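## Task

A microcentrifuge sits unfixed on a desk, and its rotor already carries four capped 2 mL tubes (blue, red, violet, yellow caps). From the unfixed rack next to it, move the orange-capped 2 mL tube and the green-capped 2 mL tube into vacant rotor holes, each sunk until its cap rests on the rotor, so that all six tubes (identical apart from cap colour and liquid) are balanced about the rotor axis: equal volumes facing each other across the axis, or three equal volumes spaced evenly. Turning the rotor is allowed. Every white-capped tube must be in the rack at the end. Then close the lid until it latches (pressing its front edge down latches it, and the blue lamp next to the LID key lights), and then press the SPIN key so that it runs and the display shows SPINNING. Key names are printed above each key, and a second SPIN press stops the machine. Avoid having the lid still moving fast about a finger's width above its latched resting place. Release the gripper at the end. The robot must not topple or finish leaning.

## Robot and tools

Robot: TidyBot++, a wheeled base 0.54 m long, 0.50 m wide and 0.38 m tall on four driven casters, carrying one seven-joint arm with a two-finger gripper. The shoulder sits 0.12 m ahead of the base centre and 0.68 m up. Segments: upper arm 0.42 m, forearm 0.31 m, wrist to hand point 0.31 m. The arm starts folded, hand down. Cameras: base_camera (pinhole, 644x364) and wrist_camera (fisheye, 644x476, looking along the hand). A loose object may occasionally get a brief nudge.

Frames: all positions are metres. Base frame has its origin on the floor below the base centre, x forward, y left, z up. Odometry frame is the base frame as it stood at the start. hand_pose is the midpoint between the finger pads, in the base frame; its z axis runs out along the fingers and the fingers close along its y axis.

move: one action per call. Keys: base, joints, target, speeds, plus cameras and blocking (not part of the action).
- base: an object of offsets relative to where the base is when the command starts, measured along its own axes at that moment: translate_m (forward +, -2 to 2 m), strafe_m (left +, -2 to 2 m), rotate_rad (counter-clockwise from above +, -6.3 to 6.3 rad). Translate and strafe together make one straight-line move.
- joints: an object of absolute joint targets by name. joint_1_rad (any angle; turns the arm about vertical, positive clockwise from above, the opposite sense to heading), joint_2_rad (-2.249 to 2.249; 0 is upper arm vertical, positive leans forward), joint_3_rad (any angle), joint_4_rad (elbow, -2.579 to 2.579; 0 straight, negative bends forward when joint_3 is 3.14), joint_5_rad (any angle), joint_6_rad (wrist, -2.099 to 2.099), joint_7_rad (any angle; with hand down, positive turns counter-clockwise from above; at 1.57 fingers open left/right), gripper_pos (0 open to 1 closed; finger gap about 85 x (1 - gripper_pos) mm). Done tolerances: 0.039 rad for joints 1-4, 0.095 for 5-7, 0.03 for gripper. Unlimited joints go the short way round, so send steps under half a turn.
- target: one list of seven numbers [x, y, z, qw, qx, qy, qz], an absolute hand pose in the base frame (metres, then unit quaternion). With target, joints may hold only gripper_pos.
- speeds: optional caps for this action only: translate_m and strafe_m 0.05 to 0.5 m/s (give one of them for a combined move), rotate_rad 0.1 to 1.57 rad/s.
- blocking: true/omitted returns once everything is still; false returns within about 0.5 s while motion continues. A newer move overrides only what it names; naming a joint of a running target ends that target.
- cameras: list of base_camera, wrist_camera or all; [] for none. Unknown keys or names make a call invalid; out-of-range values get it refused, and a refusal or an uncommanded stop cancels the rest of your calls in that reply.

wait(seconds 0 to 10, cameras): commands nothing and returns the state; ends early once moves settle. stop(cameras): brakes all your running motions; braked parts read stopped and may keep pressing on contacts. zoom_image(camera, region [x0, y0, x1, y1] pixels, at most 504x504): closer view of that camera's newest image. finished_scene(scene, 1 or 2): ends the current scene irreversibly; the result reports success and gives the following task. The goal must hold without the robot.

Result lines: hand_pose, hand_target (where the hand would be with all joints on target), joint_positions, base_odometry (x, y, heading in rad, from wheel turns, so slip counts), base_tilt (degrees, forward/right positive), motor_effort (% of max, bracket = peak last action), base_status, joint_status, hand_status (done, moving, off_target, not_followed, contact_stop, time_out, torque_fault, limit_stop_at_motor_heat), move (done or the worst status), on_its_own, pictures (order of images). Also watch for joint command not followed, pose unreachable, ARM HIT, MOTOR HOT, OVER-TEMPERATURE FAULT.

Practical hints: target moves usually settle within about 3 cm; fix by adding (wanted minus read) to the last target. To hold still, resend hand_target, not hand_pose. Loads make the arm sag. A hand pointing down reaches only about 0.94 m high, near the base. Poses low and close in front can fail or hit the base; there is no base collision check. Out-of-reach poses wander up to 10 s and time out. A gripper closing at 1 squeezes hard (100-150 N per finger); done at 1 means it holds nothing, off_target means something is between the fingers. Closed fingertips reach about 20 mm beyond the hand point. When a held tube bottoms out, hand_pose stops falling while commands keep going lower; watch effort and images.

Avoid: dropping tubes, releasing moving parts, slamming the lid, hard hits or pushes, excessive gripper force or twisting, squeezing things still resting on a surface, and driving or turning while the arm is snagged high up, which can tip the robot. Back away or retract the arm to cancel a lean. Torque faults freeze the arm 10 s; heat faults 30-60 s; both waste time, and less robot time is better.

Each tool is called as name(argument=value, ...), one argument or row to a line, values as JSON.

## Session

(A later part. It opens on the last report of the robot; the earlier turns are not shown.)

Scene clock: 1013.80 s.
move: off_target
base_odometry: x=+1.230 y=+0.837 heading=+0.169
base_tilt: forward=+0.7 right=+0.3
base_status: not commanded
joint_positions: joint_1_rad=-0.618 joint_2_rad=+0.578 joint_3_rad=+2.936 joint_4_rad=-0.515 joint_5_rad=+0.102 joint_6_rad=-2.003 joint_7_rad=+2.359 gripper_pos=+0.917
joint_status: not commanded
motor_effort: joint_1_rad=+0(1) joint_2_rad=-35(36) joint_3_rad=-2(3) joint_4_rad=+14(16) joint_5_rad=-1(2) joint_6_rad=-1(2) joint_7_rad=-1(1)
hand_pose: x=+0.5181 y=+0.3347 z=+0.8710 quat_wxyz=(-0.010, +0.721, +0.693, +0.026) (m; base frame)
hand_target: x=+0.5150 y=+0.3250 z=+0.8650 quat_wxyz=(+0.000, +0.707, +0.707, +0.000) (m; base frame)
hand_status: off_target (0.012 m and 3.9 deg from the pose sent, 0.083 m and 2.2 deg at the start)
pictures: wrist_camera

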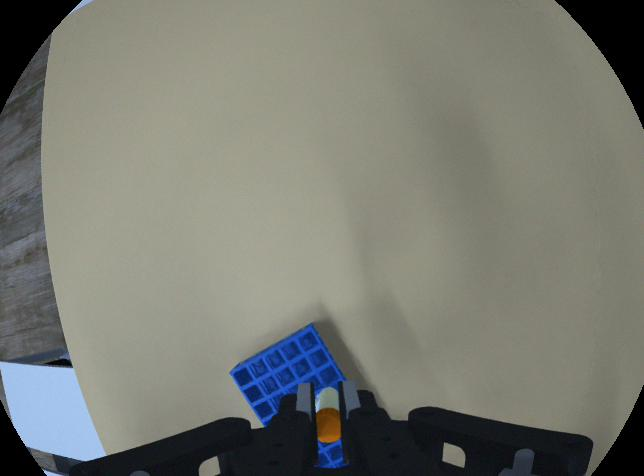

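move(
  target=[0.46, 0.12, 0.95, 0, 1, 0, 0],
  cameras=[],
)

move(
  target=[0.535, 0.040, 0.925, 0.191, 0.800, -0.462, 0.331],
  cameras=["wrist_camera"],
)

zoom_image(
  camera="wrist_camera",
  region=[200, 270, 420, 470],
)

Scene clock: 1022.77 s.
move: off_target
base_odometry: x=+1.230 y=+0.837 heading=+0.169
base_tilt: forward=+0.7 right=+0.3
base_status: not commanded
joint_positions: joint_1_rad=-0.321 joint_2_rad=+0.254 joint_3_rad=+3.083 joint_4_rad=-0.753 joint_5_rad=+0.054 joint_6_rad=-2.055 joint_7_rad=+1.286 gripper_pos=+0.917
joint_status: not commanded
motor_effort: joint_1_rad=-1(2) joint_2_rad=-23(37) joint_3_rad=-1(2) joint_4_rad=+14(16) joint_5_rad=-1(2) joint_6_rad=+0(2) joint_7_rad=-1(1)
hand_pose: x=+0.4926 y=+0.1299 z=+0.9472 quat_wxyz=(+0.002, +0.999, +0.033, +0.043) (m; base frame)
hand_target: x=+0.4734 y=+0.1248 z=+0.9503 quat_wxyz=(-0.008, +1.000, +0.000, +0.022) (m; base frame)
hand_status: off_target (0.034 m and 6.2 deg from the pose sent, 0.236 m and 87.8 deg at the start; a joint's target at an end of its range on 41 of 41 steps)
pictures: none
No camera images: "cameras" was empty.

Scene clock: 1024.93 s.
move: off_target
base_odometry: x=+1.230 y=+0.837 heading=+0.169
base_tilt: forward=+0.7 right=+0.3
base_status: not commanded
joint_positions: joint_1_rad=-0.631 joint_2_rad=+0.208 joint_3_rad=+3.118 joint_4_rad=-1.229 joint_5_rad=+0.743 joint_6_rad=-1.810 joint_7_rad=+0.086 gripper_pos=+0.917
joint_status: not commanded
motor_effort: joint_1_rad=+0(1) joint_2_rad=-24(25) joint_3_rad=+1(1) joint_4_rad=+15(16) joint_5_rad=+5(6) joint_6_rad=-1(3) joint_7_rad=+0(1)
hand_pose: x=+0.5250 y=+0.0538 z=+0.9037 quat_wxyz=(+0.214, +0.825, -0.437, +0.287) (m; base frame)
hand_target: x=+0.5350 y=+0.0400 z=+0.9250 quat_wxyz=(+0.191, +0.800, -0.462, +0.331) (m; base frame)
hand_status: off_target (0.027 m and 7.0 deg from the pose sent, 0.102 m and 74.1 deg at the start)
pictures: wrist_camera

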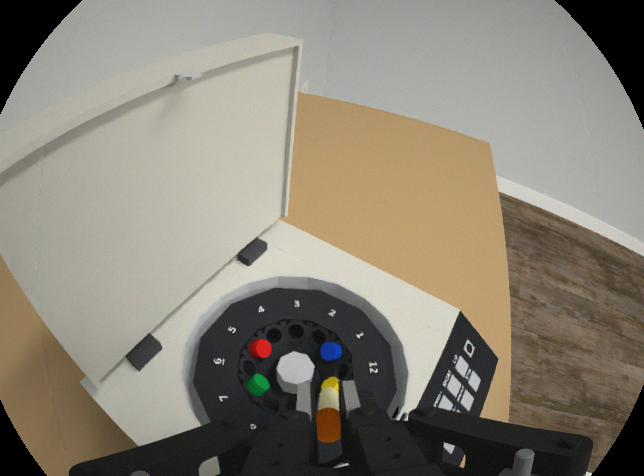

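Scaled by 2.291.

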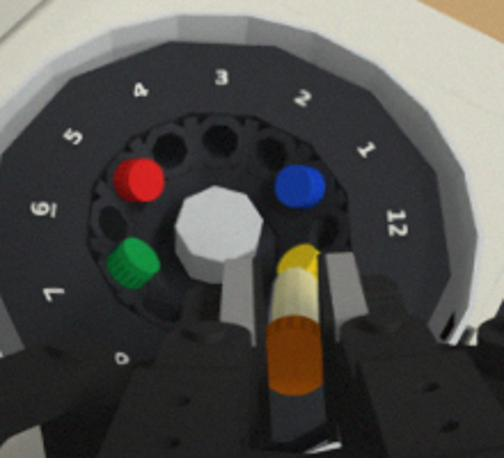

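move(
  target=[0.555, 0.0385, 0.917, 0.178, 0.790, -0.474, 0.347],
  cameras=["wrist_camera"],
)

zoom_image(
  camera="wrist_camera",
  region=[230, 300, 400, 460],
)

Scene clock: 1048.07 s.
move: off_target
base_odometry: x=+1.230 y=+0.837 heading=+0.169
base_tilt: forward=+0.7 right=+0.3
base_status: not commanded
joint_positions: joint_1_rad=-0.638 joint_2_rad=+0.208 joint_3_rad=+3.158 joint_4_rad=-1.247 joint_5_rad=+0.750 joint_6_rad=-1.736 joint_7_rad=+0.037 gripper_pos=+0.917
joint_status: not commanded
motor_effort: joint_1_rad=-1(1) joint_2_rad=-23(25) joint_3_rad=+1(1) joint_4_rad=+15(16) joint_5_rad=+5(6) joint_6_rad=-1(2) joint_7_rad=-1(1)
hand_pose: x=+0.5442 y=+0.0498 z=+0.9011 quat_wxyz=(+0.193, +0.812, -0.455, +0.310) (m; base frame)
hand_target: x=+0.5550 y=+0.0385 z=+0.9170 quat_wxyz=(+0.178, +0.790, -0.474, +0.347) (m; base frame)
hand_status: off_target (0.022 m and 5.6 deg from the pose sent, 0.036 m and 9.9 deg at the start)
pictures: wrist_camera

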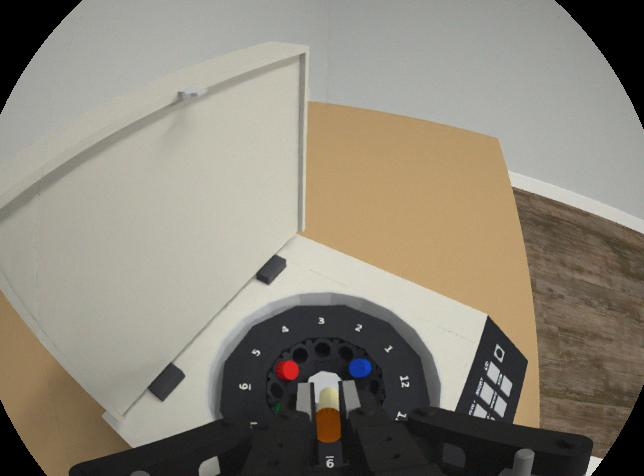

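Scaled by 2.965.

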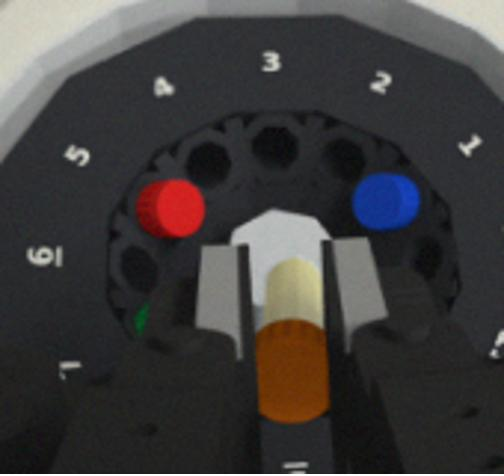

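move(
  target=[0.567, 0.0252, 0.899, 0.178, 0.790, -0.474, 0.347],
  cameras=["wrist_camera"],
)

zoom_image(
  camera="wrist_camera",
  region=[240, 310, 400, 460],
)

Scene clock: 1062.13 s.
move: off_target
base_odometry: x=+1.230 y=+0.837 heading=+0.169
base_tilt: forward=+0.7 right=+0.3
base_status: not commanded
joint_positions: joint_1_rad=-0.621 joint_2_rad=+0.208 joint_3_rad=+3.169 joint_4_rad=-1.306 joint_5_rad=+0.750 joint_6_rad=-1.664 joint_7_rad=+0.031 gripper_pos=+0.917
joint_status: not commanded
motor_effort: joint_1_rad=+0(1) joint_2_rad=-24(25) joint_3_rad=+1(1) joint_4_rad=+16(16) joint_5_rad=+4(6) joint_6_rad=-1(2) joint_7_rad=-1(1)
hand_pose: x=+0.5549 y=+0.0424 z=+0.8840 quat_wxyz=(+0.193, +0.815, -0.447, +0.314) (m; base frame)
hand_target: x=+0.5670 y=+0.0252 z=+0.8990 quat_wxyz=(+0.178, +0.790, -0.474, +0.347) (m; base frame)
hand_status: off_target (0.026 m and 5.9 deg from the pose sent, 0.034 m and 5.6 deg at the start)
pictures: wrist_camera

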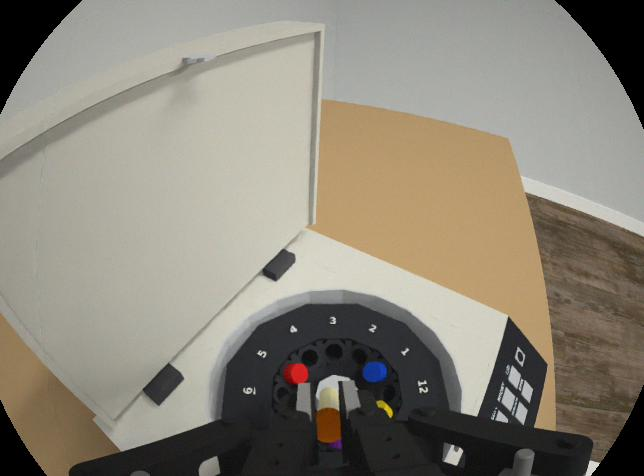

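Scaled by 3.150.

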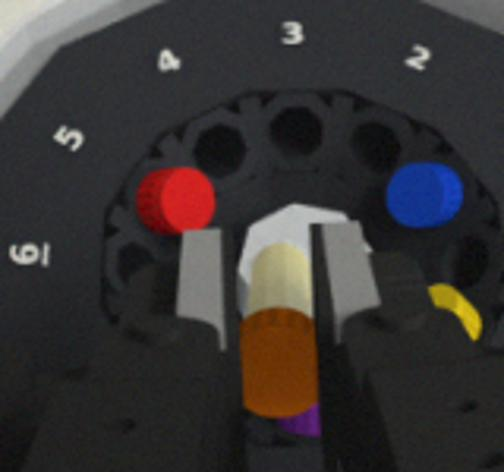

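move(
  target=[0.5735, 0.0085, 0.887, 0.178, 0.790, -0.474, 0.347],
  cameras=["wrist_camera"],
)

zoom_image(
  camera="wrist_camera",
  region=[240, 310, 400, 460],
)

Scene clock: 1071.03 s.
move: off_target
base_odometry: x=+1.230 y=+0.837 heading=+0.169
base_tilt: forward=+0.7 right=+0.3
base_status: not commanded
joint_positions: joint_1_rad=-0.576 joint_2_rad=+0.208 joint_3_rad=+3.172 joint_4_rad=-1.357 joint_5_rad=+0.750 joint_6_rad=-1.604 joint_7_rad=+0.031 gripper_pos=+0.917
joint_status: not commanded
motor_effort: joint_1_rad=+0(2) joint_2_rad=-24(25) joint_3_rad=+1(2) joint_4_rad=+16(17) joint_5_rad=+6(6) joint_6_rad=-2(2) joint_7_rad=+0(1)
hand_pose: x=+0.5634 y=+0.0246 z=+0.8690 quat_wxyz=(+0.197, +0.813, -0.449, +0.313) (m; base frame)
hand_target: x=+0.5735 y=+0.0085 z=+0.8870 quat_wxyz=(+0.178, +0.790, -0.474, +0.347) (m; base frame)
hand_status: off_target (0.026 m and 5.9 deg from the pose sent, 0.039 m and 5.9 deg at the start)
pictures: wrist_camera

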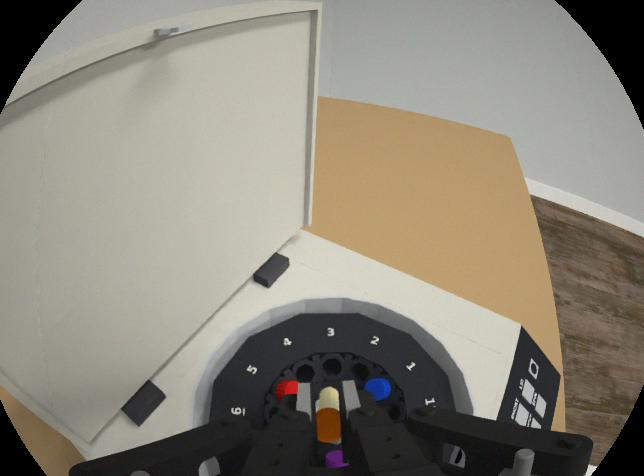

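Scaled by 3.150.

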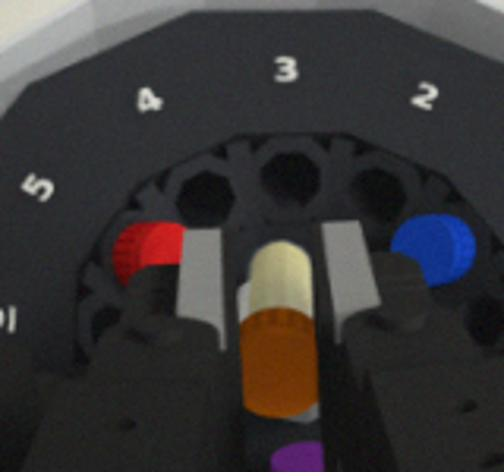

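move(
  target=[0.580, -0.0055, 0.8725, 0.178, 0.790, -0.474, 0.347],
  cameras=["wrist_camera"],
)

zoom_image(
  camera="wrist_camera",
  region=[240, 310, 400, 460],
)

Scene clock: 1079.67 s.
move: off_target
base_odometry: x=+1.230 y=+0.837 heading=+0.169
base_tilt: forward=+0.7 right=+0.4
base_status: not commanded
joint_positions: joint_1_rad=-0.545 joint_2_rad=+0.206 joint_3_rad=+3.177 joint_4_rad=-1.407 joint_5_rad=+0.750 joint_6_rad=-1.542 joint_7_rad=+0.028 gripper_pos=+0.917
joint_status: not commanded
motor_effort: joint_1_rad=-1(1) joint_2_rad=-24(25) joint_3_rad=+1(2) joint_4_rad=+16(17) joint_5_rad=+5(6) joint_6_rad=-2(2) joint_7_rad=-1(1)
hand_pose: x=+0.5704 y=+0.0123 z=+0.8538 quat_wxyz=(+0.197, +0.814, -0.447, +0.313) (m; base frame)
hand_target: x=+0.5800 y=-0.0055 z=+0.8725 quat_wxyz=(+0.178, +0.790, -0.474, +0.347) (m; base frame)
hand_status: off_target (0.028 m and 6.1 deg from the pose sent, 0.035 m and 5.9 deg at the start)
pictures: wrist_camera

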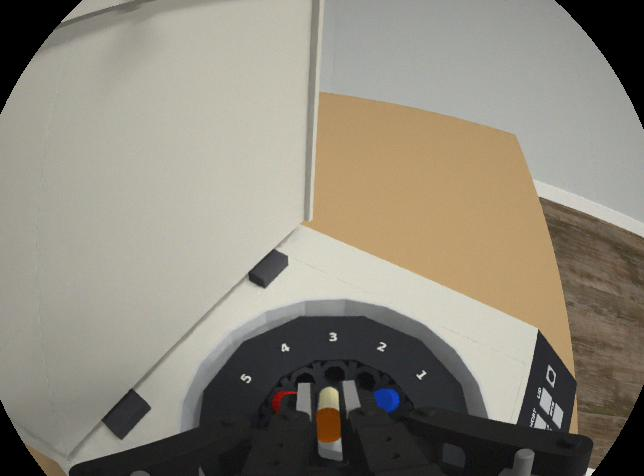

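Scaled by 3.150.

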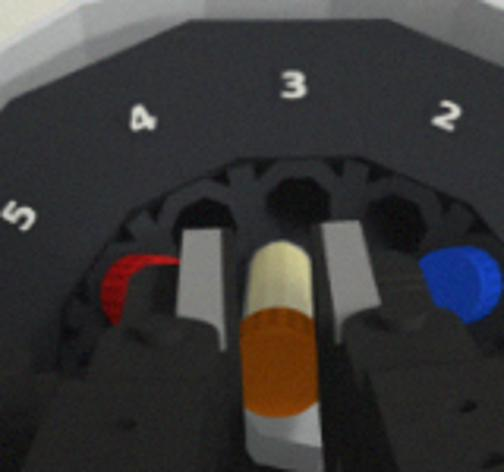

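move(
  target=[0.5827, -0.0152, 0.8685, 0.178, 0.790, -0.474, 0.347],
  cameras=["wrist_camera"],
)

zoom_image(
  camera="wrist_camera",
  region=[240, 310, 400, 460],
)

Scene clock: 1089.10 s.
move: off_target
base_odometry: x=+1.230 y=+0.837 heading=+0.169
base_tilt: forward=+0.7 right=+0.4
base_status: not commanded
joint_positions: joint_1_rad=-0.522 joint_2_rad=+0.199 joint_3_rad=+3.178 joint_4_rad=-1.423 joint_5_rad=+0.750 joint_6_rad=-1.513 joint_7_rad=+0.028 gripper_pos=+0.917
joint_status: not commanded
motor_effort: joint_1_rad=+0(4) joint_2_rad=-24(24) joint_3_rad=+1(4) joint_4_rad=+16(16) joint_5_rad=+6(6) joint_6_rad=+0(2) joint_7_rad=-1(1)
hand_pose: x=+0.5738 y=+0.0034 z=+0.8512 quat_wxyz=(+0.193, +0.812, -0.451, +0.315) (m; base frame)
hand_target: x=+0.5827 y=-0.0152 z=+0.8685 quat_wxyz=(+0.178, +0.790, -0.474, +0.347) (m; base frame)
hand_status: off_target (0.027 m and 5.5 deg from the pose sent, 0.034 m and 6.1 deg at the start)
pictures: wrist_camera

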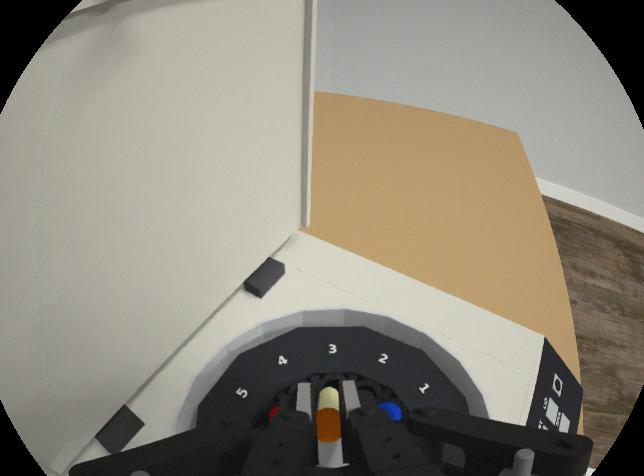

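Scaled by 3.150.

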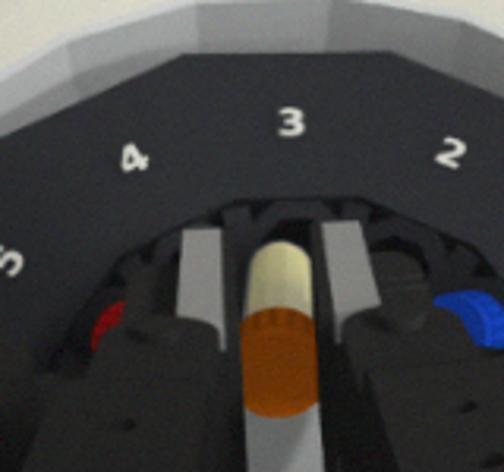

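move(
  target=[0.5845, -0.0213, 0.8625, 0.178, 0.790, -0.474, 0.347],
  cameras=["wrist_camera"],
)

zoom_image(
  camera="wrist_camera",
  region=[240, 310, 400, 460],
)

Scene clock: 1104.37 s.
move: off_target
base_odometry: x=+1.230 y=+0.837 heading=+0.169
base_tilt: forward=+0.7 right=+0.3
base_status: not commanded
joint_positions: joint_1_rad=-0.508 joint_2_rad=+0.198 joint_3_rad=+3.180 joint_4_rad=-1.443 joint_5_rad=+0.753 joint_6_rad=-1.489 joint_7_rad=+0.028 gripper_pos=+0.917
joint_status: not commanded
motor_effort: joint_1_rad=+0(1) joint_2_rad=-24(25) joint_3_rad=+1(1) joint_4_rad=+16(16) joint_5_rad=+5(6) joint_6_rad=-2(2) joint_7_rad=-1(1)
hand_pose: x=+0.5759 y=-0.0027 z=+0.8459 quat_wxyz=(+0.193, +0.813, -0.450, +0.315) (m; base frame)
hand_target: x=+0.5845 y=-0.0213 z=+0.8625 quat_wxyz=(+0.178, +0.790, -0.474, +0.347) (m; base frame)
hand_status: off_target (0.026 m and 5.5 deg from the pose sent, 0.029 m and 5.5 deg at the start)
pictures: wrist_camera

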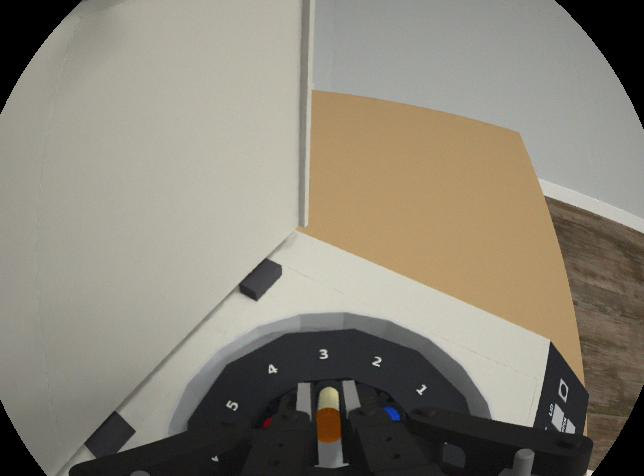

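Scaled by 3.150.

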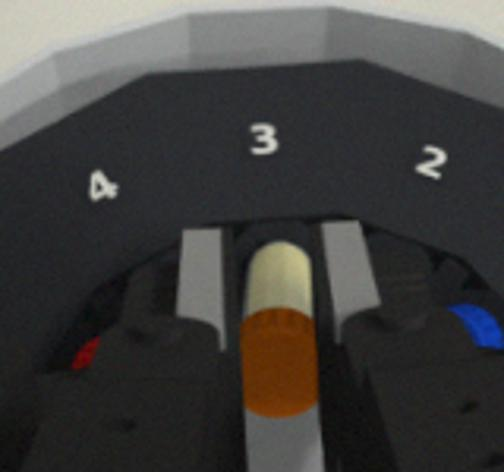

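move(
  target=[0.588, -0.0274, 0.8554, 0.178, 0.790, -0.474, 0.347],
  cameras=["wrist_camera"],
)

zoom_image(
  camera="wrist_camera",
  region=[240, 310, 400, 460],
)

Scene clock: 1112.50 s.
move: off_target
base_odometry: x=+1.230 y=+0.837 heading=+0.169
base_tilt: forward=+0.7 right=+0.3
base_status: not commanded
joint_positions: joint_1_rad=-0.499 joint_2_rad=+0.198 joint_3_rad=+3.189 joint_4_rad=-1.463 joint_5_rad=+0.753 joint_6_rad=-1.458 joint_7_rad=+0.028 gripper_pos=+0.917
joint_status: not commanded
motor_effort: joint_1_rad=+0(1) joint_2_rad=-23(24) joint_3_rad=+1(1) joint_4_rad=+16(16) joint_5_rad=+6(7) joint_6_rad=-1(2) joint_7_rad=+0(1)
hand_pose: x=+0.5798 y=-0.0082 z=+0.8400 quat_wxyz=(+0.192, +0.813, -0.450, +0.317) (m; base frame)
hand_target: x=+0.5880 y=-0.0274 z=+0.8554 quat_wxyz=(+0.178, +0.790, -0.474, +0.347) (m; base frame)
hand_status: off_target (0.026 m and 5.4 deg from the pose sent, 0.029 m and 5.5 deg at the start)
pictures: wrist_camera

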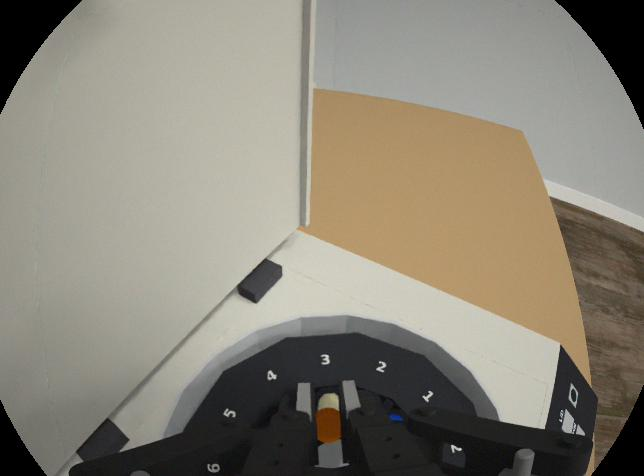

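Scaled by 3.150.

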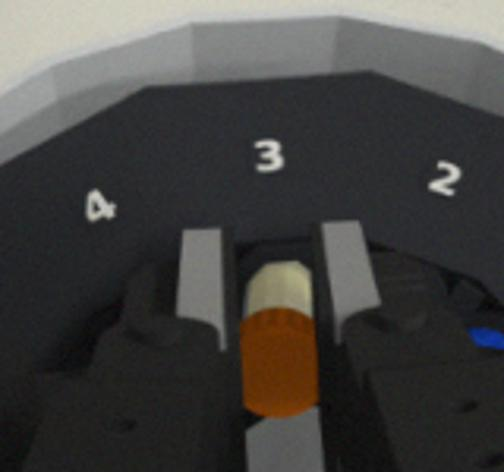

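move(
  target=[0.5905, -0.0317, 0.8504, 0.178, 0.790, -0.474, 0.347],
  cameras=["wrist_camera"],
)

zoom_image(
  camera="wrist_camera",
  region=[240, 310, 400, 460],
)

Scene clock: 1122.60 s.
move: off_target
base_odometry: x=+1.230 y=+0.837 heading=+0.169
base_tilt: forward=+0.7 right=+0.4
base_status: not commanded
joint_positions: joint_1_rad=-0.496 joint_2_rad=+0.195 joint_3_rad=+3.194 joint_4_rad=-1.473 joint_5_rad=+0.753 joint_6_rad=-1.443 joint_7_rad=+0.028 gripper_pos=+0.917
joint_status: not commanded
motor_effort: joint_1_rad=+1(1) joint_2_rad=-22(23) joint_3_rad=+2(2) joint_4_rad=+16(17) joint_5_rad=+7(7) joint_6_rad=-1(2) joint_7_rad=-1(1)
hand_pose: x=+0.5808 y=-0.0105 z=+0.8378 quat_wxyz=(+0.190, +0.813, -0.449, +0.318) (m; base frame)
hand_target: x=+0.5905 y=-0.0317 z=+0.8504 quat_wxyz=(+0.178, +0.790, -0.474, +0.347) (m; base frame)
hand_status: off_target (0.026 m and 5.3 deg from the pose sent, 0.028 m and 5.4 deg at the start)
pictures: wrist_camera

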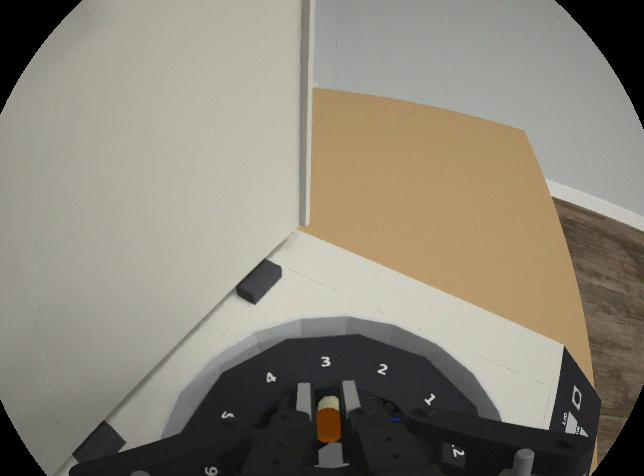

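Scaled by 3.150.

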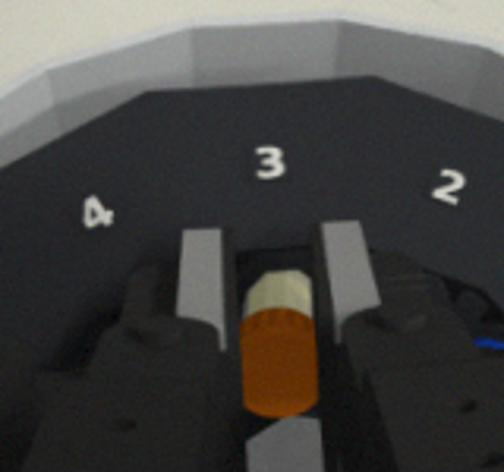

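move(
  target=[0.589, -0.0295, 0.853, 0.178, 0.790, -0.474, 0.347],
  joints={"gripper_pos": 0.87},
  cameras=["wrist_camera"],
)

zoom_image(
  camera="wrist_camera",
  region=[240, 310, 400, 460],
)

move(
  joints={"gripper_pos": 0.8},
  cameras=["wrist_camera"],
)

zoom_image(
  camera="wrist_camera",
  region=[240, 310, 400, 460],
)

Scene clock: 1130.70 s.
move: off_target
base_odometry: x=+1.230 y=+0.837 heading=+0.169
base_tilt: forward=+0.7 right=+0.3
base_status: not commanded
joint_positions: joint_1_rad=-0.495 joint_2_rad=+0.195 joint_3_rad=+3.194 joint_4_rad=-1.474 joint_5_rad=+0.753 joint_6_rad=-1.443 joint_7_rad=+0.028 gripper_pos=+0.869
joint_status: all done
motor_effort: joint_1_rad=+1(1) joint_2_rad=-22(24) joint_3_rad=+2(2) joint_4_rad=+16(17) joint_5_rad=+5(7) joint_6_rad=-1(1) joint_7_rad=-1(1)
hand_pose: x=+0.5808 y=-0.0113 z=+0.8378 quat_wxyz=(+0.190, +0.813, -0.450, +0.318) (m; base frame)
hand_target: x=+0.5890 y=-0.0295 z=+0.8530 quat_wxyz=(+0.178, +0.790, -0.474, +0.347) (m; base frame)
hand_status: off_target (0.025 m and 5.3 deg from the pose sent, 0.026 m and 5.3 deg at the start)
pictures: wrist_camera

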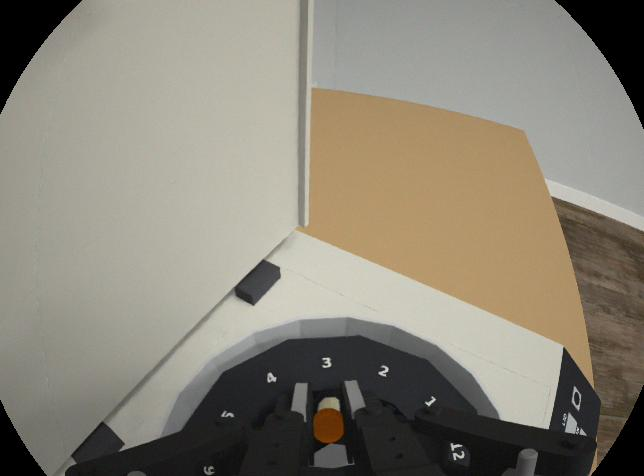

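Scaled by 3.150.

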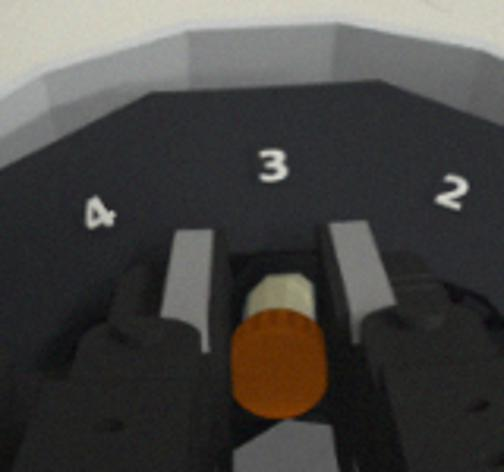

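Scene clock: 1131.17 s.
move: done
base_odometry: x=+1.230 y=+0.837 heading=+0.169
base_tilt: forward=+0.7 right=+0.4
base_status: not commanded
joint_positions: joint_1_rad=-0.493 joint_2_rad=+0.195 joint_3_rad=+3.194 joint_4_rad=-1.474 joint_5_rad=+0.753 joint_6_rad=-1.443 joint_7_rad=+0.028 gripper_pos=+0.800
joint_status: all done
motor_effort: joint_1_rad=-1(1) joint_2_rad=-23(24) joint_3_rad=+1(1) joint_4_rad=+16(17) joint_5_rad=+4(6) joint_6_rad=-2(2) joint_7_rad=-1(1)
hand_pose: x=+0.5807 y=-0.0121 z=+0.8378 quat_wxyz=(+0.191, +0.812, -0.450, +0.317) (m; base frame)
hand_target: x=+0.5890 y=-0.0295 z=+0.8530 quat_wxyz=(+0.178, +0.790, -0.474, +0.347) (m; base frame)
hand_status: not commanded
pictures: wrist_camera

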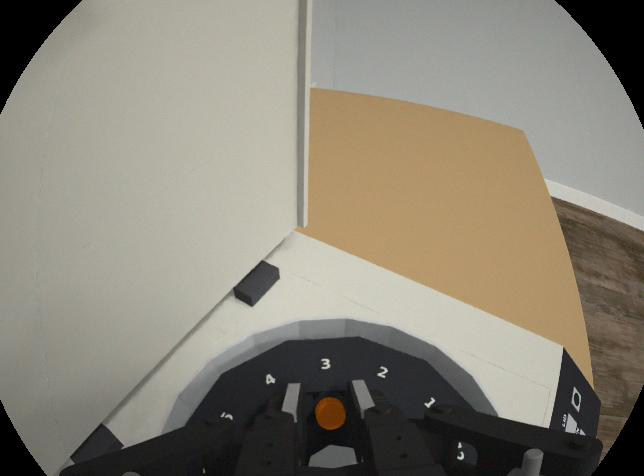

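Scaled by 3.150.

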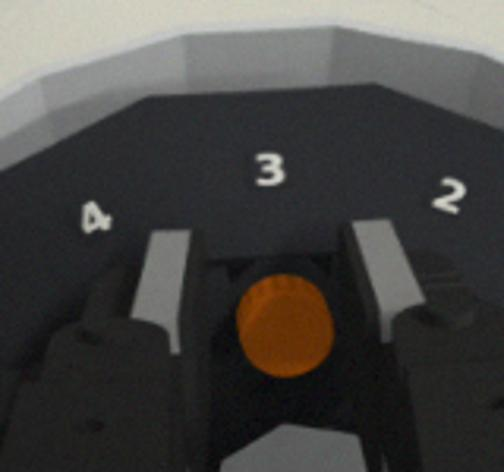

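move(
  target=[0.568, 0.0075, 0.897, 0.178, 0.790, -0.474, 0.347],
  cameras=[],
)

move(
  target=[0.472, 0.015, 0.932, 0, 1, 0, 0],
  joints={"gripper_pos": 1.0},
  cameras=["wrist_camera"],
)

zoom_image(
  camera="wrist_camera",
  region=[250, 120, 450, 300],
)

Scene clock: 1138.90 s.
move: off_target
base_odometry: x=+1.230 y=+0.837 heading=+0.169
base_tilt: forward=+0.7 right=+0.3
base_status: not commanded
joint_positions: joint_1_rad=-0.552 joint_2_rad=+0.193 joint_3_rad=+3.192 joint_4_rad=-1.355 joint_5_rad=+0.753 joint_6_rad=-1.547 joint_7_rad=+0.028 gripper_pos=+0.800
joint_status: not commanded
motor_effort: joint_1_rad=+0(1) joint_2_rad=-24(25) joint_3_rad=+1(2) joint_4_rad=+16(17) joint_5_rad=+5(6) joint_6_rad=-1(2) joint_7_rad=-1(1)
hand_pose: x=+0.5777 y=+0.0131 z=+0.8768 quat_wxyz=(+0.175, +0.805, -0.461, +0.329) (m; base frame)
hand_target: x=+0.5680 y=+0.0075 z=+0.8970 quat_wxyz=(+0.178, +0.790, -0.474, +0.347) (m; base frame)
hand_status: off_target (0.023 m and 3.1 deg from the pose sent, 0.064 m and 5.2 deg at the start)
pictures: none
No camera images: "cameras" was empty.

Scene clock: 1141.27 s.
move: off_target
base_odometry: x=+1.230 y=+0.837 heading=+0.169
base_tilt: forward=+0.7 right=+0.4
base_status: not commanded
joint_positions: joint_1_rad=-0.068 joint_2_rad=+0.193 joint_3_rad=+3.191 joint_4_rad=-0.914 joint_5_rad=+0.040 joint_6_rad=-2.014 joint_7_rad=+1.479 gripper_pos=+0.999
joint_status: all done
motor_effort: joint_1_rad=+0(2) joint_2_rad=-22(25) joint_3_rad=+0(2) joint_4_rad=+15(17) joint_5_rad=-1(6) joint_6_rad=+0(2) joint_7_rad=-1(1)
hand_pose: x=+0.4878 y=-0.0007 z=+0.9244 quat_wxyz=(+0.022, +0.999, -0.045, +0.011) (m; base frame)
hand_target: x=+0.4720 y=+0.0150 z=+0.9320 quat_wxyz=(+0.000, +1.000, +0.000, +0.000) (m; base frame)
hand_status: off_target (0.024 m and 5.9 deg from the pose sent, 0.119 m and 72.7 deg at the start)
pictures: wrist_camera

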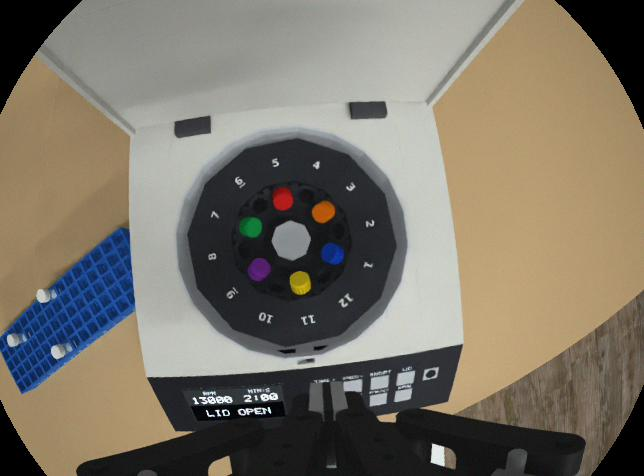

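Scaled by 2.520.

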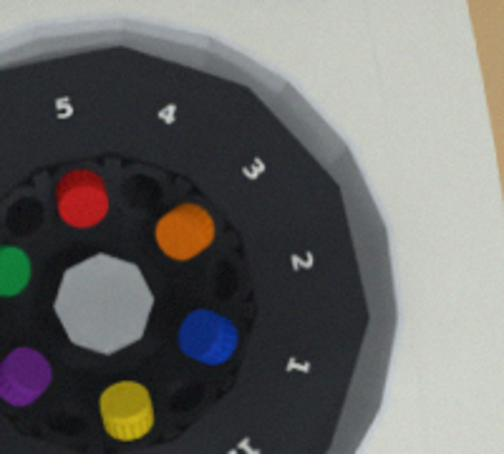

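move(
  target=[0.38, 0.0, 1.0, 0, 0.819, 0, 0.574],
  cameras=["wrist_camera"],
)

Scene clock: 1161.27 s.
move: off_target
base_odometry: x=+1.230 y=+0.837 heading=+0.169
base_tilt: forward=+0.7 right=+0.3
base_status: not commanded
joint_positions: joint_1_rad=-0.017 joint_2_rad=-0.815 joint_3_rad=+3.172 joint_4_rad=-1.926 joint_5_rad=+0.038 joint_6_rad=-0.856 joint_7_rad=+1.518 gripper_pos=+0.999
joint_status: not commanded
motor_effort: joint_1_rad=+0(1) joint_2_rad=+6(24) joint_3_rad=+0(1) joint_4_rad=+19(20) joint_5_rad=-1(2) joint_6_rad=+8(9) joint_7_rad=-1(1)
hand_pose: x=+0.3819 y=-0.0156 z=+0.9897 quat_wxyz=(-0.004, +0.832, -0.028, +0.554) (m; base frame)
hand_target: x=+0.3800 y=+0.0000 z=+1.0000 quat_wxyz=(+0.000, +0.819, +0.000, +0.574) (m; base frame)
hand_status: off_target (0.019 m and 4.2 deg from the pose sent, 0.132 m and 69.0 deg at the start)
pictures: wrist_camera

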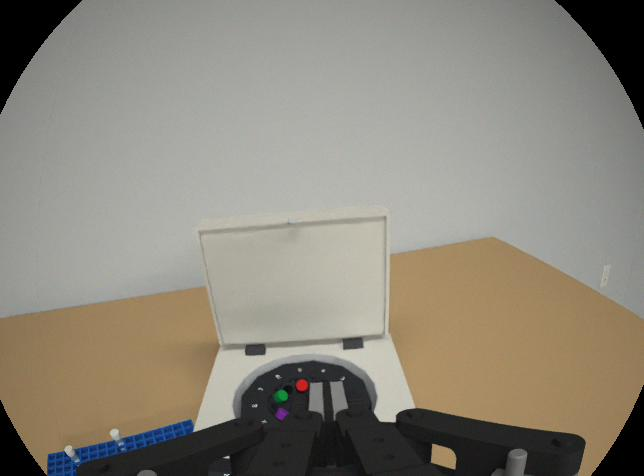

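move(
  target=[0.50, -0.03, 1.06, 0.271, 0.653, 0.653, 0.271],
  joints={"gripper_pos": 0.2},
  cameras=["wrist_camera"],
)

Scene clock: 1191.53 s.
move: off_target
base_odometry: x=+1.230 y=+0.837 heading=+0.169
base_tilt: forward=+0.7 right=+0.3
base_status: not commanded
joint_positions: joint_1_rad=-0.325 joint_2_rad=-0.258 joint_3_rad=+3.406 joint_4_rad=-1.170 joint_5_rad=+0.045 joint_6_rad=-1.376 joint_7_rad=+3.080 gripper_pos=+0.200
joint_status: all done
motor_effort: joint_1_rad=+0(1) joint_2_rad=-8(9) joint_3_rad=-1(1) joint_4_rad=+17(21) joint_5_rad=-1(2) joint_6_rad=+6(8) joint_7_rad=-1(1)
hand_pose: x=+0.5027 y=-0.0116 z=+1.0726 quat_wxyz=(+0.264, +0.656, +0.634, +0.313) (m; base frame)
hand_target: x=+0.5000 y=-0.0300 z=+1.0600 quat_wxyz=(+0.271, +0.653, +0.653, +0.271) (m; base frame)
hand_status: off_target (0.022 m and 5.4 deg from the pose sent, 0.138 m and 95.2 deg at the start)
pictures: wrist_camera

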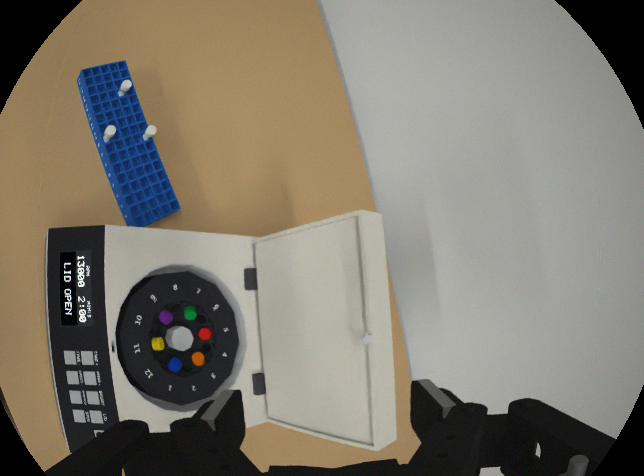

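move(
  target=[0.618, -0.045, 1.02, 0.271, 0.653, 0.653, 0.271],
  cameras=["wrist_camera"],
)

Scene clock: 1203.20 s.
move: off_target
base_odometry: x=+1.230 y=+0.837 heading=+0.169
base_tilt: forward=+0.7 right=+0.3
base_status: not commanded
joint_positions: joint_1_rad=+0.036 joint_2_rad=-0.014 joint_3_rad=+3.282 joint_4_rad=-1.137 joint_5_rad=-0.077 joint_6_rad=-1.283 joint_7_rad=+3.241 gripper_pos=+0.200
joint_status: not commanded
motor_effort: joint_1_rad=-1(1) joint_2_rad=-18(20) joint_3_rad=+0(1) joint_4_rad=+18(19) joint_5_rad=-2(2) joint_6_rad=+4(6) joint_7_rad=+0(1)
hand_pose: x=+0.6031 y=-0.0623 z=+1.0085 quat_wxyz=(+0.263, +0.682, +0.636, +0.248) (m; base frame)
hand_target: x=+0.6180 y=-0.0450 z=+1.0200 quat_wxyz=(+0.271, +0.653, +0.653, +0.271) (m; base frame)
hand_status: off_target (0.026 m and 4.8 deg from the pose sent, 0.131 m and 5.4 deg at the start)
pictures: wrist_camera

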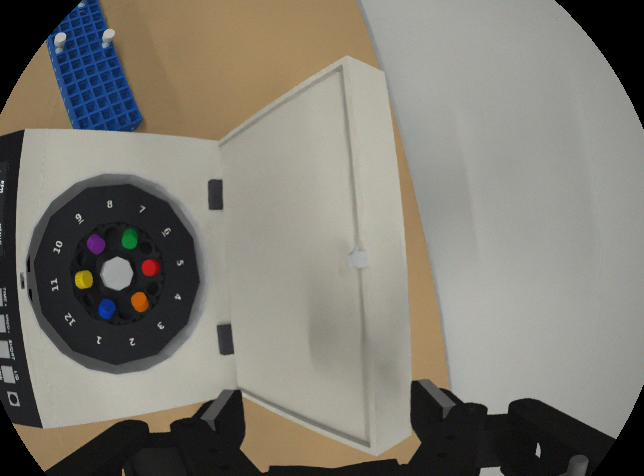

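move(
  target=[0.627, -0.032, 1.043, 0.271, 0.653, 0.653, 0.271],
  cameras=["wrist_camera"],
)

Scene clock: 1215.60 s.
move: off_target
base_odometry: x=+1.230 y=+0.837 heading=+0.169
base_tilt: forward=+0.7 right=+0.4
base_status: not commanded
joint_positions: joint_1_rad=+0.073 joint_2_rad=+0.022 joint_3_rad=+3.197 joint_4_rad=-1.000 joint_5_rad=-0.078 joint_6_rad=-1.287 joint_7_rad=+3.242 gripper_pos=+0.200
joint_status: not commanded
motor_effort: joint_1_rad=+0(1) joint_2_rad=-20(20) joint_3_rad=+0(1) joint_4_rad=+18(19) joint_5_rad=-2(3) joint_6_rad=+6(6) joint_7_rad=-1(1)
hand_pose: x=+0.6257 y=-0.0402 z=+1.0576 quat_wxyz=(+0.293, +0.651, +0.641, +0.281) (m; base frame)
hand_target: x=+0.6270 y=-0.0320 z=+1.0430 quat_wxyz=(+0.271, +0.653, +0.653, +0.271) (m; base frame)
hand_status: off_target (0.017 m and 3.1 deg from the pose sent, 0.052 m and 4.8 deg at the start)
pictures: wrist_camera

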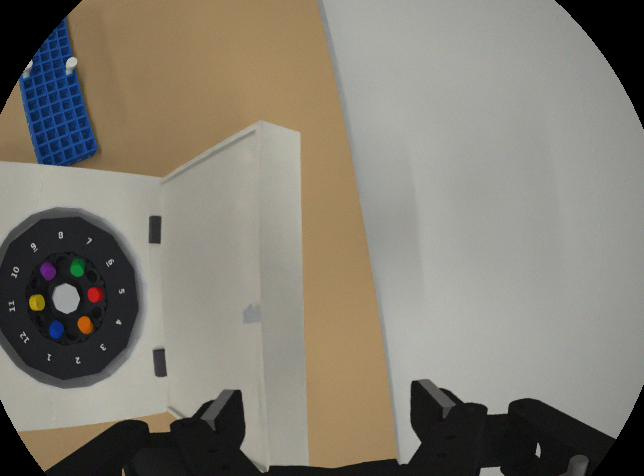

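move(
  target=[0.652, -0.035, 0.998, 0.271, 0.653, 0.653, 0.271],
  cameras=["wrist_camera"],
)

Scene clock: 1230.77 s.
move: off_target
base_odometry: x=+1.230 y=+0.837 heading=+0.169
base_tilt: forward=+0.7 right=+0.4
base_status: not commanded
joint_positions: joint_1_rad=+0.087 joint_2_rad=+0.040 joint_3_rad=+3.184 joint_4_rad=-1.134 joint_5_rad=-0.078 joint_6_rad=-1.204 joint_7_rad=+3.242 gripper_pos=+0.200
joint_status: not commanded
motor_effort: joint_1_rad=-1(1) joint_2_rad=-21(23) joint_3_rad=+0(0) joint_4_rad=+18(19) joint_5_rad=-2(3) joint_6_rad=+6(6) joint_7_rad=-1(1)
hand_pose: x=+0.6401 y=-0.0431 z=+0.9994 quat_wxyz=(+0.268, +0.664, +0.647, +0.261) (m; base frame)
hand_target: x=+0.6520 y=-0.0350 z=+0.9980 quat_wxyz=(+0.271, +0.653, +0.653, +0.271) (m; base frame)
hand_status: off_target (0.014 m and 1.9 deg from the pose sent, 0.065 m and 3.1 deg at the start)
pictures: wrist_camera

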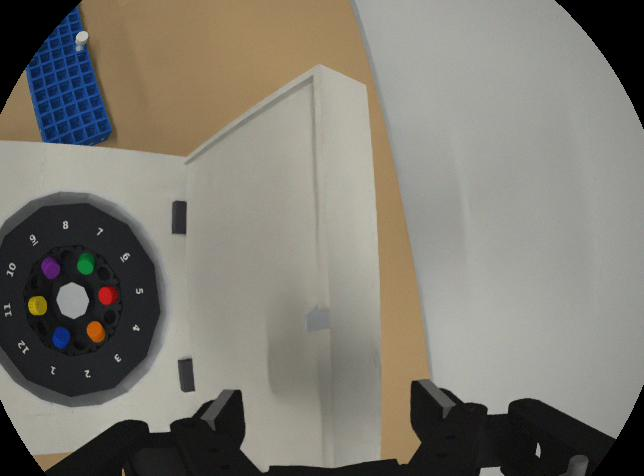

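move(
  joints={"gripper_pos": 0.4},
  target=[0.613, -0.035, 0.993, 0.271, 0.653, 0.653, 0.271],
  cameras=["wrist_camera"],
)

Scene clock: 1244.13 s.
move: done
base_odometry: x=+1.230 y=+0.837 heading=+0.169
base_tilt: forward=+0.7 right=+0.4
base_status: not commanded
joint_positions: joint_1_rad=-0.019 joint_2_rad=-0.032 joint_3_rad=+3.270 joint_4_rad=-1.236 joint_5_rad=-0.078 joint_6_rad=-1.170 joint_7_rad=+3.242 gripper_pos=+0.400
joint_status: all done
motor_effort: joint_1_rad=+0(2) joint_2_rad=-16(22) joint_3_rad=+0(1) joint_4_rad=+16(19) joint_5_rad=-2(3) joint_6_rad=+4(5) joint_7_rad=-1(1)
hand_pose: x=+0.6160 y=-0.0320 z=+0.9918 quat_wxyz=(+0.265, +0.659, +0.651, +0.267) (m; base frame)
hand_target: x=+0.6130 y=-0.0350 z=+0.9930 quat_wxyz=(+0.271, +0.653, +0.653, +0.271) (m; base frame)
hand_status: done (0.004 m and 1.1 deg from the pose sent, 0.029 m and 1.9 deg at the start)
pictures: wrist_camera

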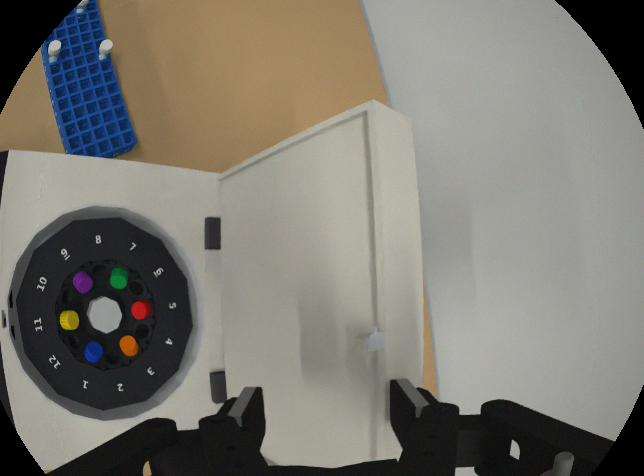

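move(
  target=[0.590, -0.035, 0.987, 0.271, 0.653, 0.653, 0.271],
  cameras=["wrist_camera"],
)

Scene clock: 1251.70 s.
move: off_target
base_odometry: x=+1.230 y=+0.837 heading=+0.169
base_tilt: forward=+0.7 right=+0.4
base_status: not commanded
joint_positions: joint_1_rad=-0.127 joint_2_rad=-0.091 joint_3_rad=+3.350 joint_4_rad=-1.325 joint_5_rad=-0.076 joint_6_rad=-1.152 joint_7_rad=+3.242 gripper_pos=+0.400
joint_status: not commanded
motor_effort: joint_1_rad=+0(2) joint_2_rad=-15(17) joint_3_rad=+0(1) joint_4_rad=+19(20) joint_5_rad=-2(3) joint_6_rad=+4(6) joint_7_rad=-1(1)
hand_pose: x=+0.5935 y=-0.0209 z=+0.9786 quat_wxyz=(+0.253, +0.654, +0.660, +0.271) (m; base frame)
hand_target: x=+0.5900 y=-0.0350 z=+0.9870 quat_wxyz=(+0.271, +0.653, +0.653, +0.271) (m; base frame)
hand_status: off_target (0.017 m and 2.2 deg from the pose sent, 0.027 m and 1.1 deg at the start)
pictures: wrist_camera

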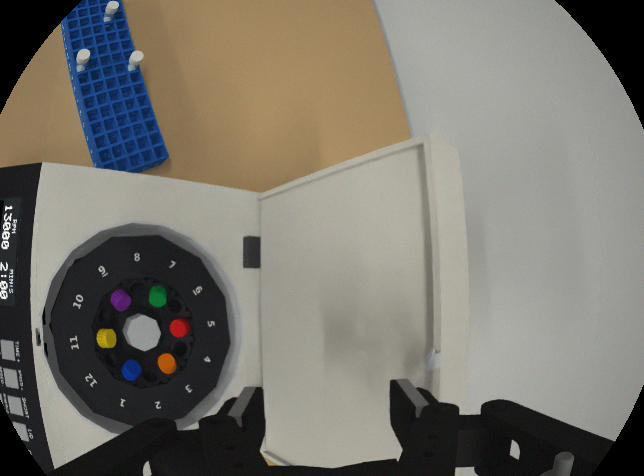

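move(
  target=[0.605, -0.045, 1.035, 0.271, 0.653, 0.653, 0.271],
  joints={"gripper_pos": 0.2},
  cameras=[],
)

move(
  target=[0.640, -0.045, 0.990, 0.271, 0.653, 0.653, 0.271],
  cameras=["wrist_camera"],
)

Scene clock: 1268.57 s.
move: off_target
base_odometry: x=+1.230 y=+0.837 heading=+0.169
base_tilt: forward=+0.7 right=+0.4
base_status: not commanded
joint_positions: joint_1_rad=+0.019 joint_2_rad=-0.039 joint_3_rad=+3.304 joint_4_rad=-1.094 joint_5_rad=-0.080 joint_6_rad=-1.249 joint_7_rad=+3.244 gripper_pos=+0.200
joint_status: all done
motor_effort: joint_1_rad=+0(1) joint_2_rad=-17(18) joint_3_rad=+0(1) joint_4_rad=+18(20) joint_5_rad=-2(3) joint_6_rad=+6(6) joint_7_rad=-1(1)
hand_pose: x=+0.6049 y=-0.0658 z=+1.0500 quat_wxyz=(+0.299, +0.669, +0.621, +0.278) (m; base frame)
hand_target: x=+0.6050 y=-0.0450 z=+1.0350 quat_wxyz=(+0.271, +0.653, +0.653, +0.271) (m; base frame)
hand_status: off_target (0.026 m and 5.3 deg from the pose sent, 0.062 m and 2.2 deg at the start)
pictures: none
No camera images: "cameras" was empty.

Scene clock: 1269.63 s.
move: off_target
base_odometry: x=+1.230 y=+0.837 heading=+0.169
base_tilt: forward=+0.7 right=+0.4
base_status: not commanded
joint_positions: joint_1_rad=+0.065 joint_2_rad=+0.009 joint_3_rad=+3.244 joint_4_rad=-1.199 joint_5_rad=-0.080 joint_6_rad=-1.175 joint_7_rad=+3.247 gripper_pos=+0.200
joint_status: not commanded
motor_effort: joint_1_rad=+0(1) joint_2_rad=-19(22) joint_3_rad=+0(0) joint_4_rad=+19(20) joint_5_rad=-3(3) joint_6_rad=+5(6) joint_7_rad=-1(1)
hand_pose: x=+0.6286 y=-0.0610 z=+0.9896 quat_wxyz=(+0.271, +0.677, +0.635, +0.256) (m; base frame)
hand_target: x=+0.6400 y=-0.0450 z=+0.9900 quat_wxyz=(+0.271, +0.653, +0.653, +0.271) (m; base frame)
hand_status: off_target (0.020 m and 3.8 deg from the pose sent, 0.073 m and 5.3 deg at the start)
pictures: wrist_camera

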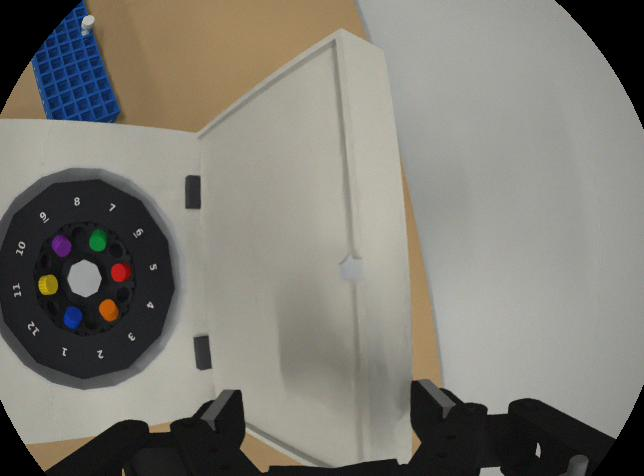

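move(
  target=[0.650, -0.035, 1.018, 0.271, 0.653, 0.653, 0.271],
  cameras=[],
)

move(
  target=[0.658, -0.035, 0.990, 0.271, 0.653, 0.653, 0.271],
  cameras=["wrist_camera"],
)

Scene clock: 1278.30 s.
move: off_target
base_odometry: x=+1.230 y=+0.837 heading=+0.169
base_tilt: forward=+0.7 right=+0.4
base_status: not commanded
joint_positions: joint_1_rad=+0.104 joint_2_rad=+0.047 joint_3_rad=+3.165 joint_4_rad=-1.064 joint_5_rad=-0.080 joint_6_rad=-1.192 joint_7_rad=+3.247 gripper_pos=+0.200
joint_status: not commanded
motor_effort: joint_1_rad=-1(1) joint_2_rad=-20(21) joint_3_rad=+0(1) joint_4_rad=+18(19) joint_5_rad=-1(3) joint_6_rad=+5(6) joint_7_rad=-1(1)
hand_pose: x=+0.6507 y=-0.0428 z=+1.0345 quat_wxyz=(+0.294, +0.651, +0.640, +0.283) (m; base frame)
hand_target: x=+0.6500 y=-0.0350 z=+1.0180 quat_wxyz=(+0.271, +0.653, +0.653, +0.271) (m; base frame)
hand_status: off_target (0.018 m and 3.4 deg from the pose sent, 0.044 m and 3.8 deg at the start)
pictures: none
No camera images: "cameras" was empty.

Scene clock: 1279.23 s.
move: off_target
base_odometry: x=+1.230 y=+0.837 heading=+0.169
base_tilt: forward=+0.7 right=+0.4
base_status: not commanded
joint_positions: joint_1_rad=+0.104 joint_2_rad=+0.050 joint_3_rad=+3.165 joint_4_rad=-1.155 joint_5_rad=-0.080 joint_6_rad=-1.167 joint_7_rad=+3.247 gripper_pos=+0.200
joint_status: not commanded
motor_effort: joint_1_rad=+0(1) joint_2_rad=-21(23) joint_3_rad=+0(0) joint_4_rad=+19(20) joint_5_rad=-2(3) joint_6_rad=+5(6) joint_7_rad=-1(1)
hand_pose: x=+0.6490 y=-0.0428 z=+0.9916 quat_wxyz=(+0.269, +0.662, +0.647, +0.264) (m; base frame)
hand_target: x=+0.6580 y=-0.0350 z=+0.9900 quat_wxyz=(+0.271, +0.653, +0.653, +0.271) (m; base frame)
hand_status: off_target (0.012 m and 1.5 deg from the pose sent, 0.046 m and 3.4 deg at the start)
pictures: wrist_camera

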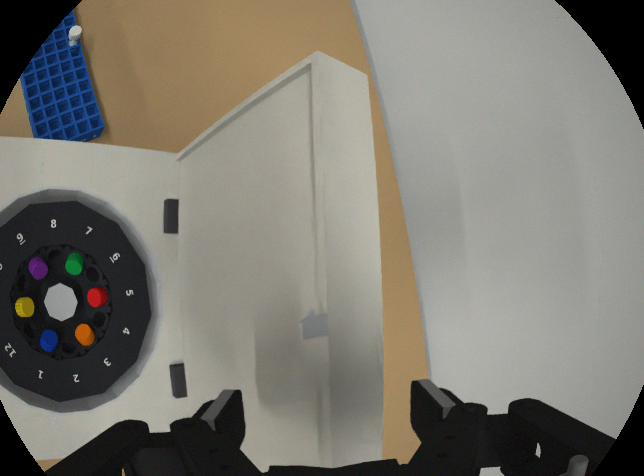

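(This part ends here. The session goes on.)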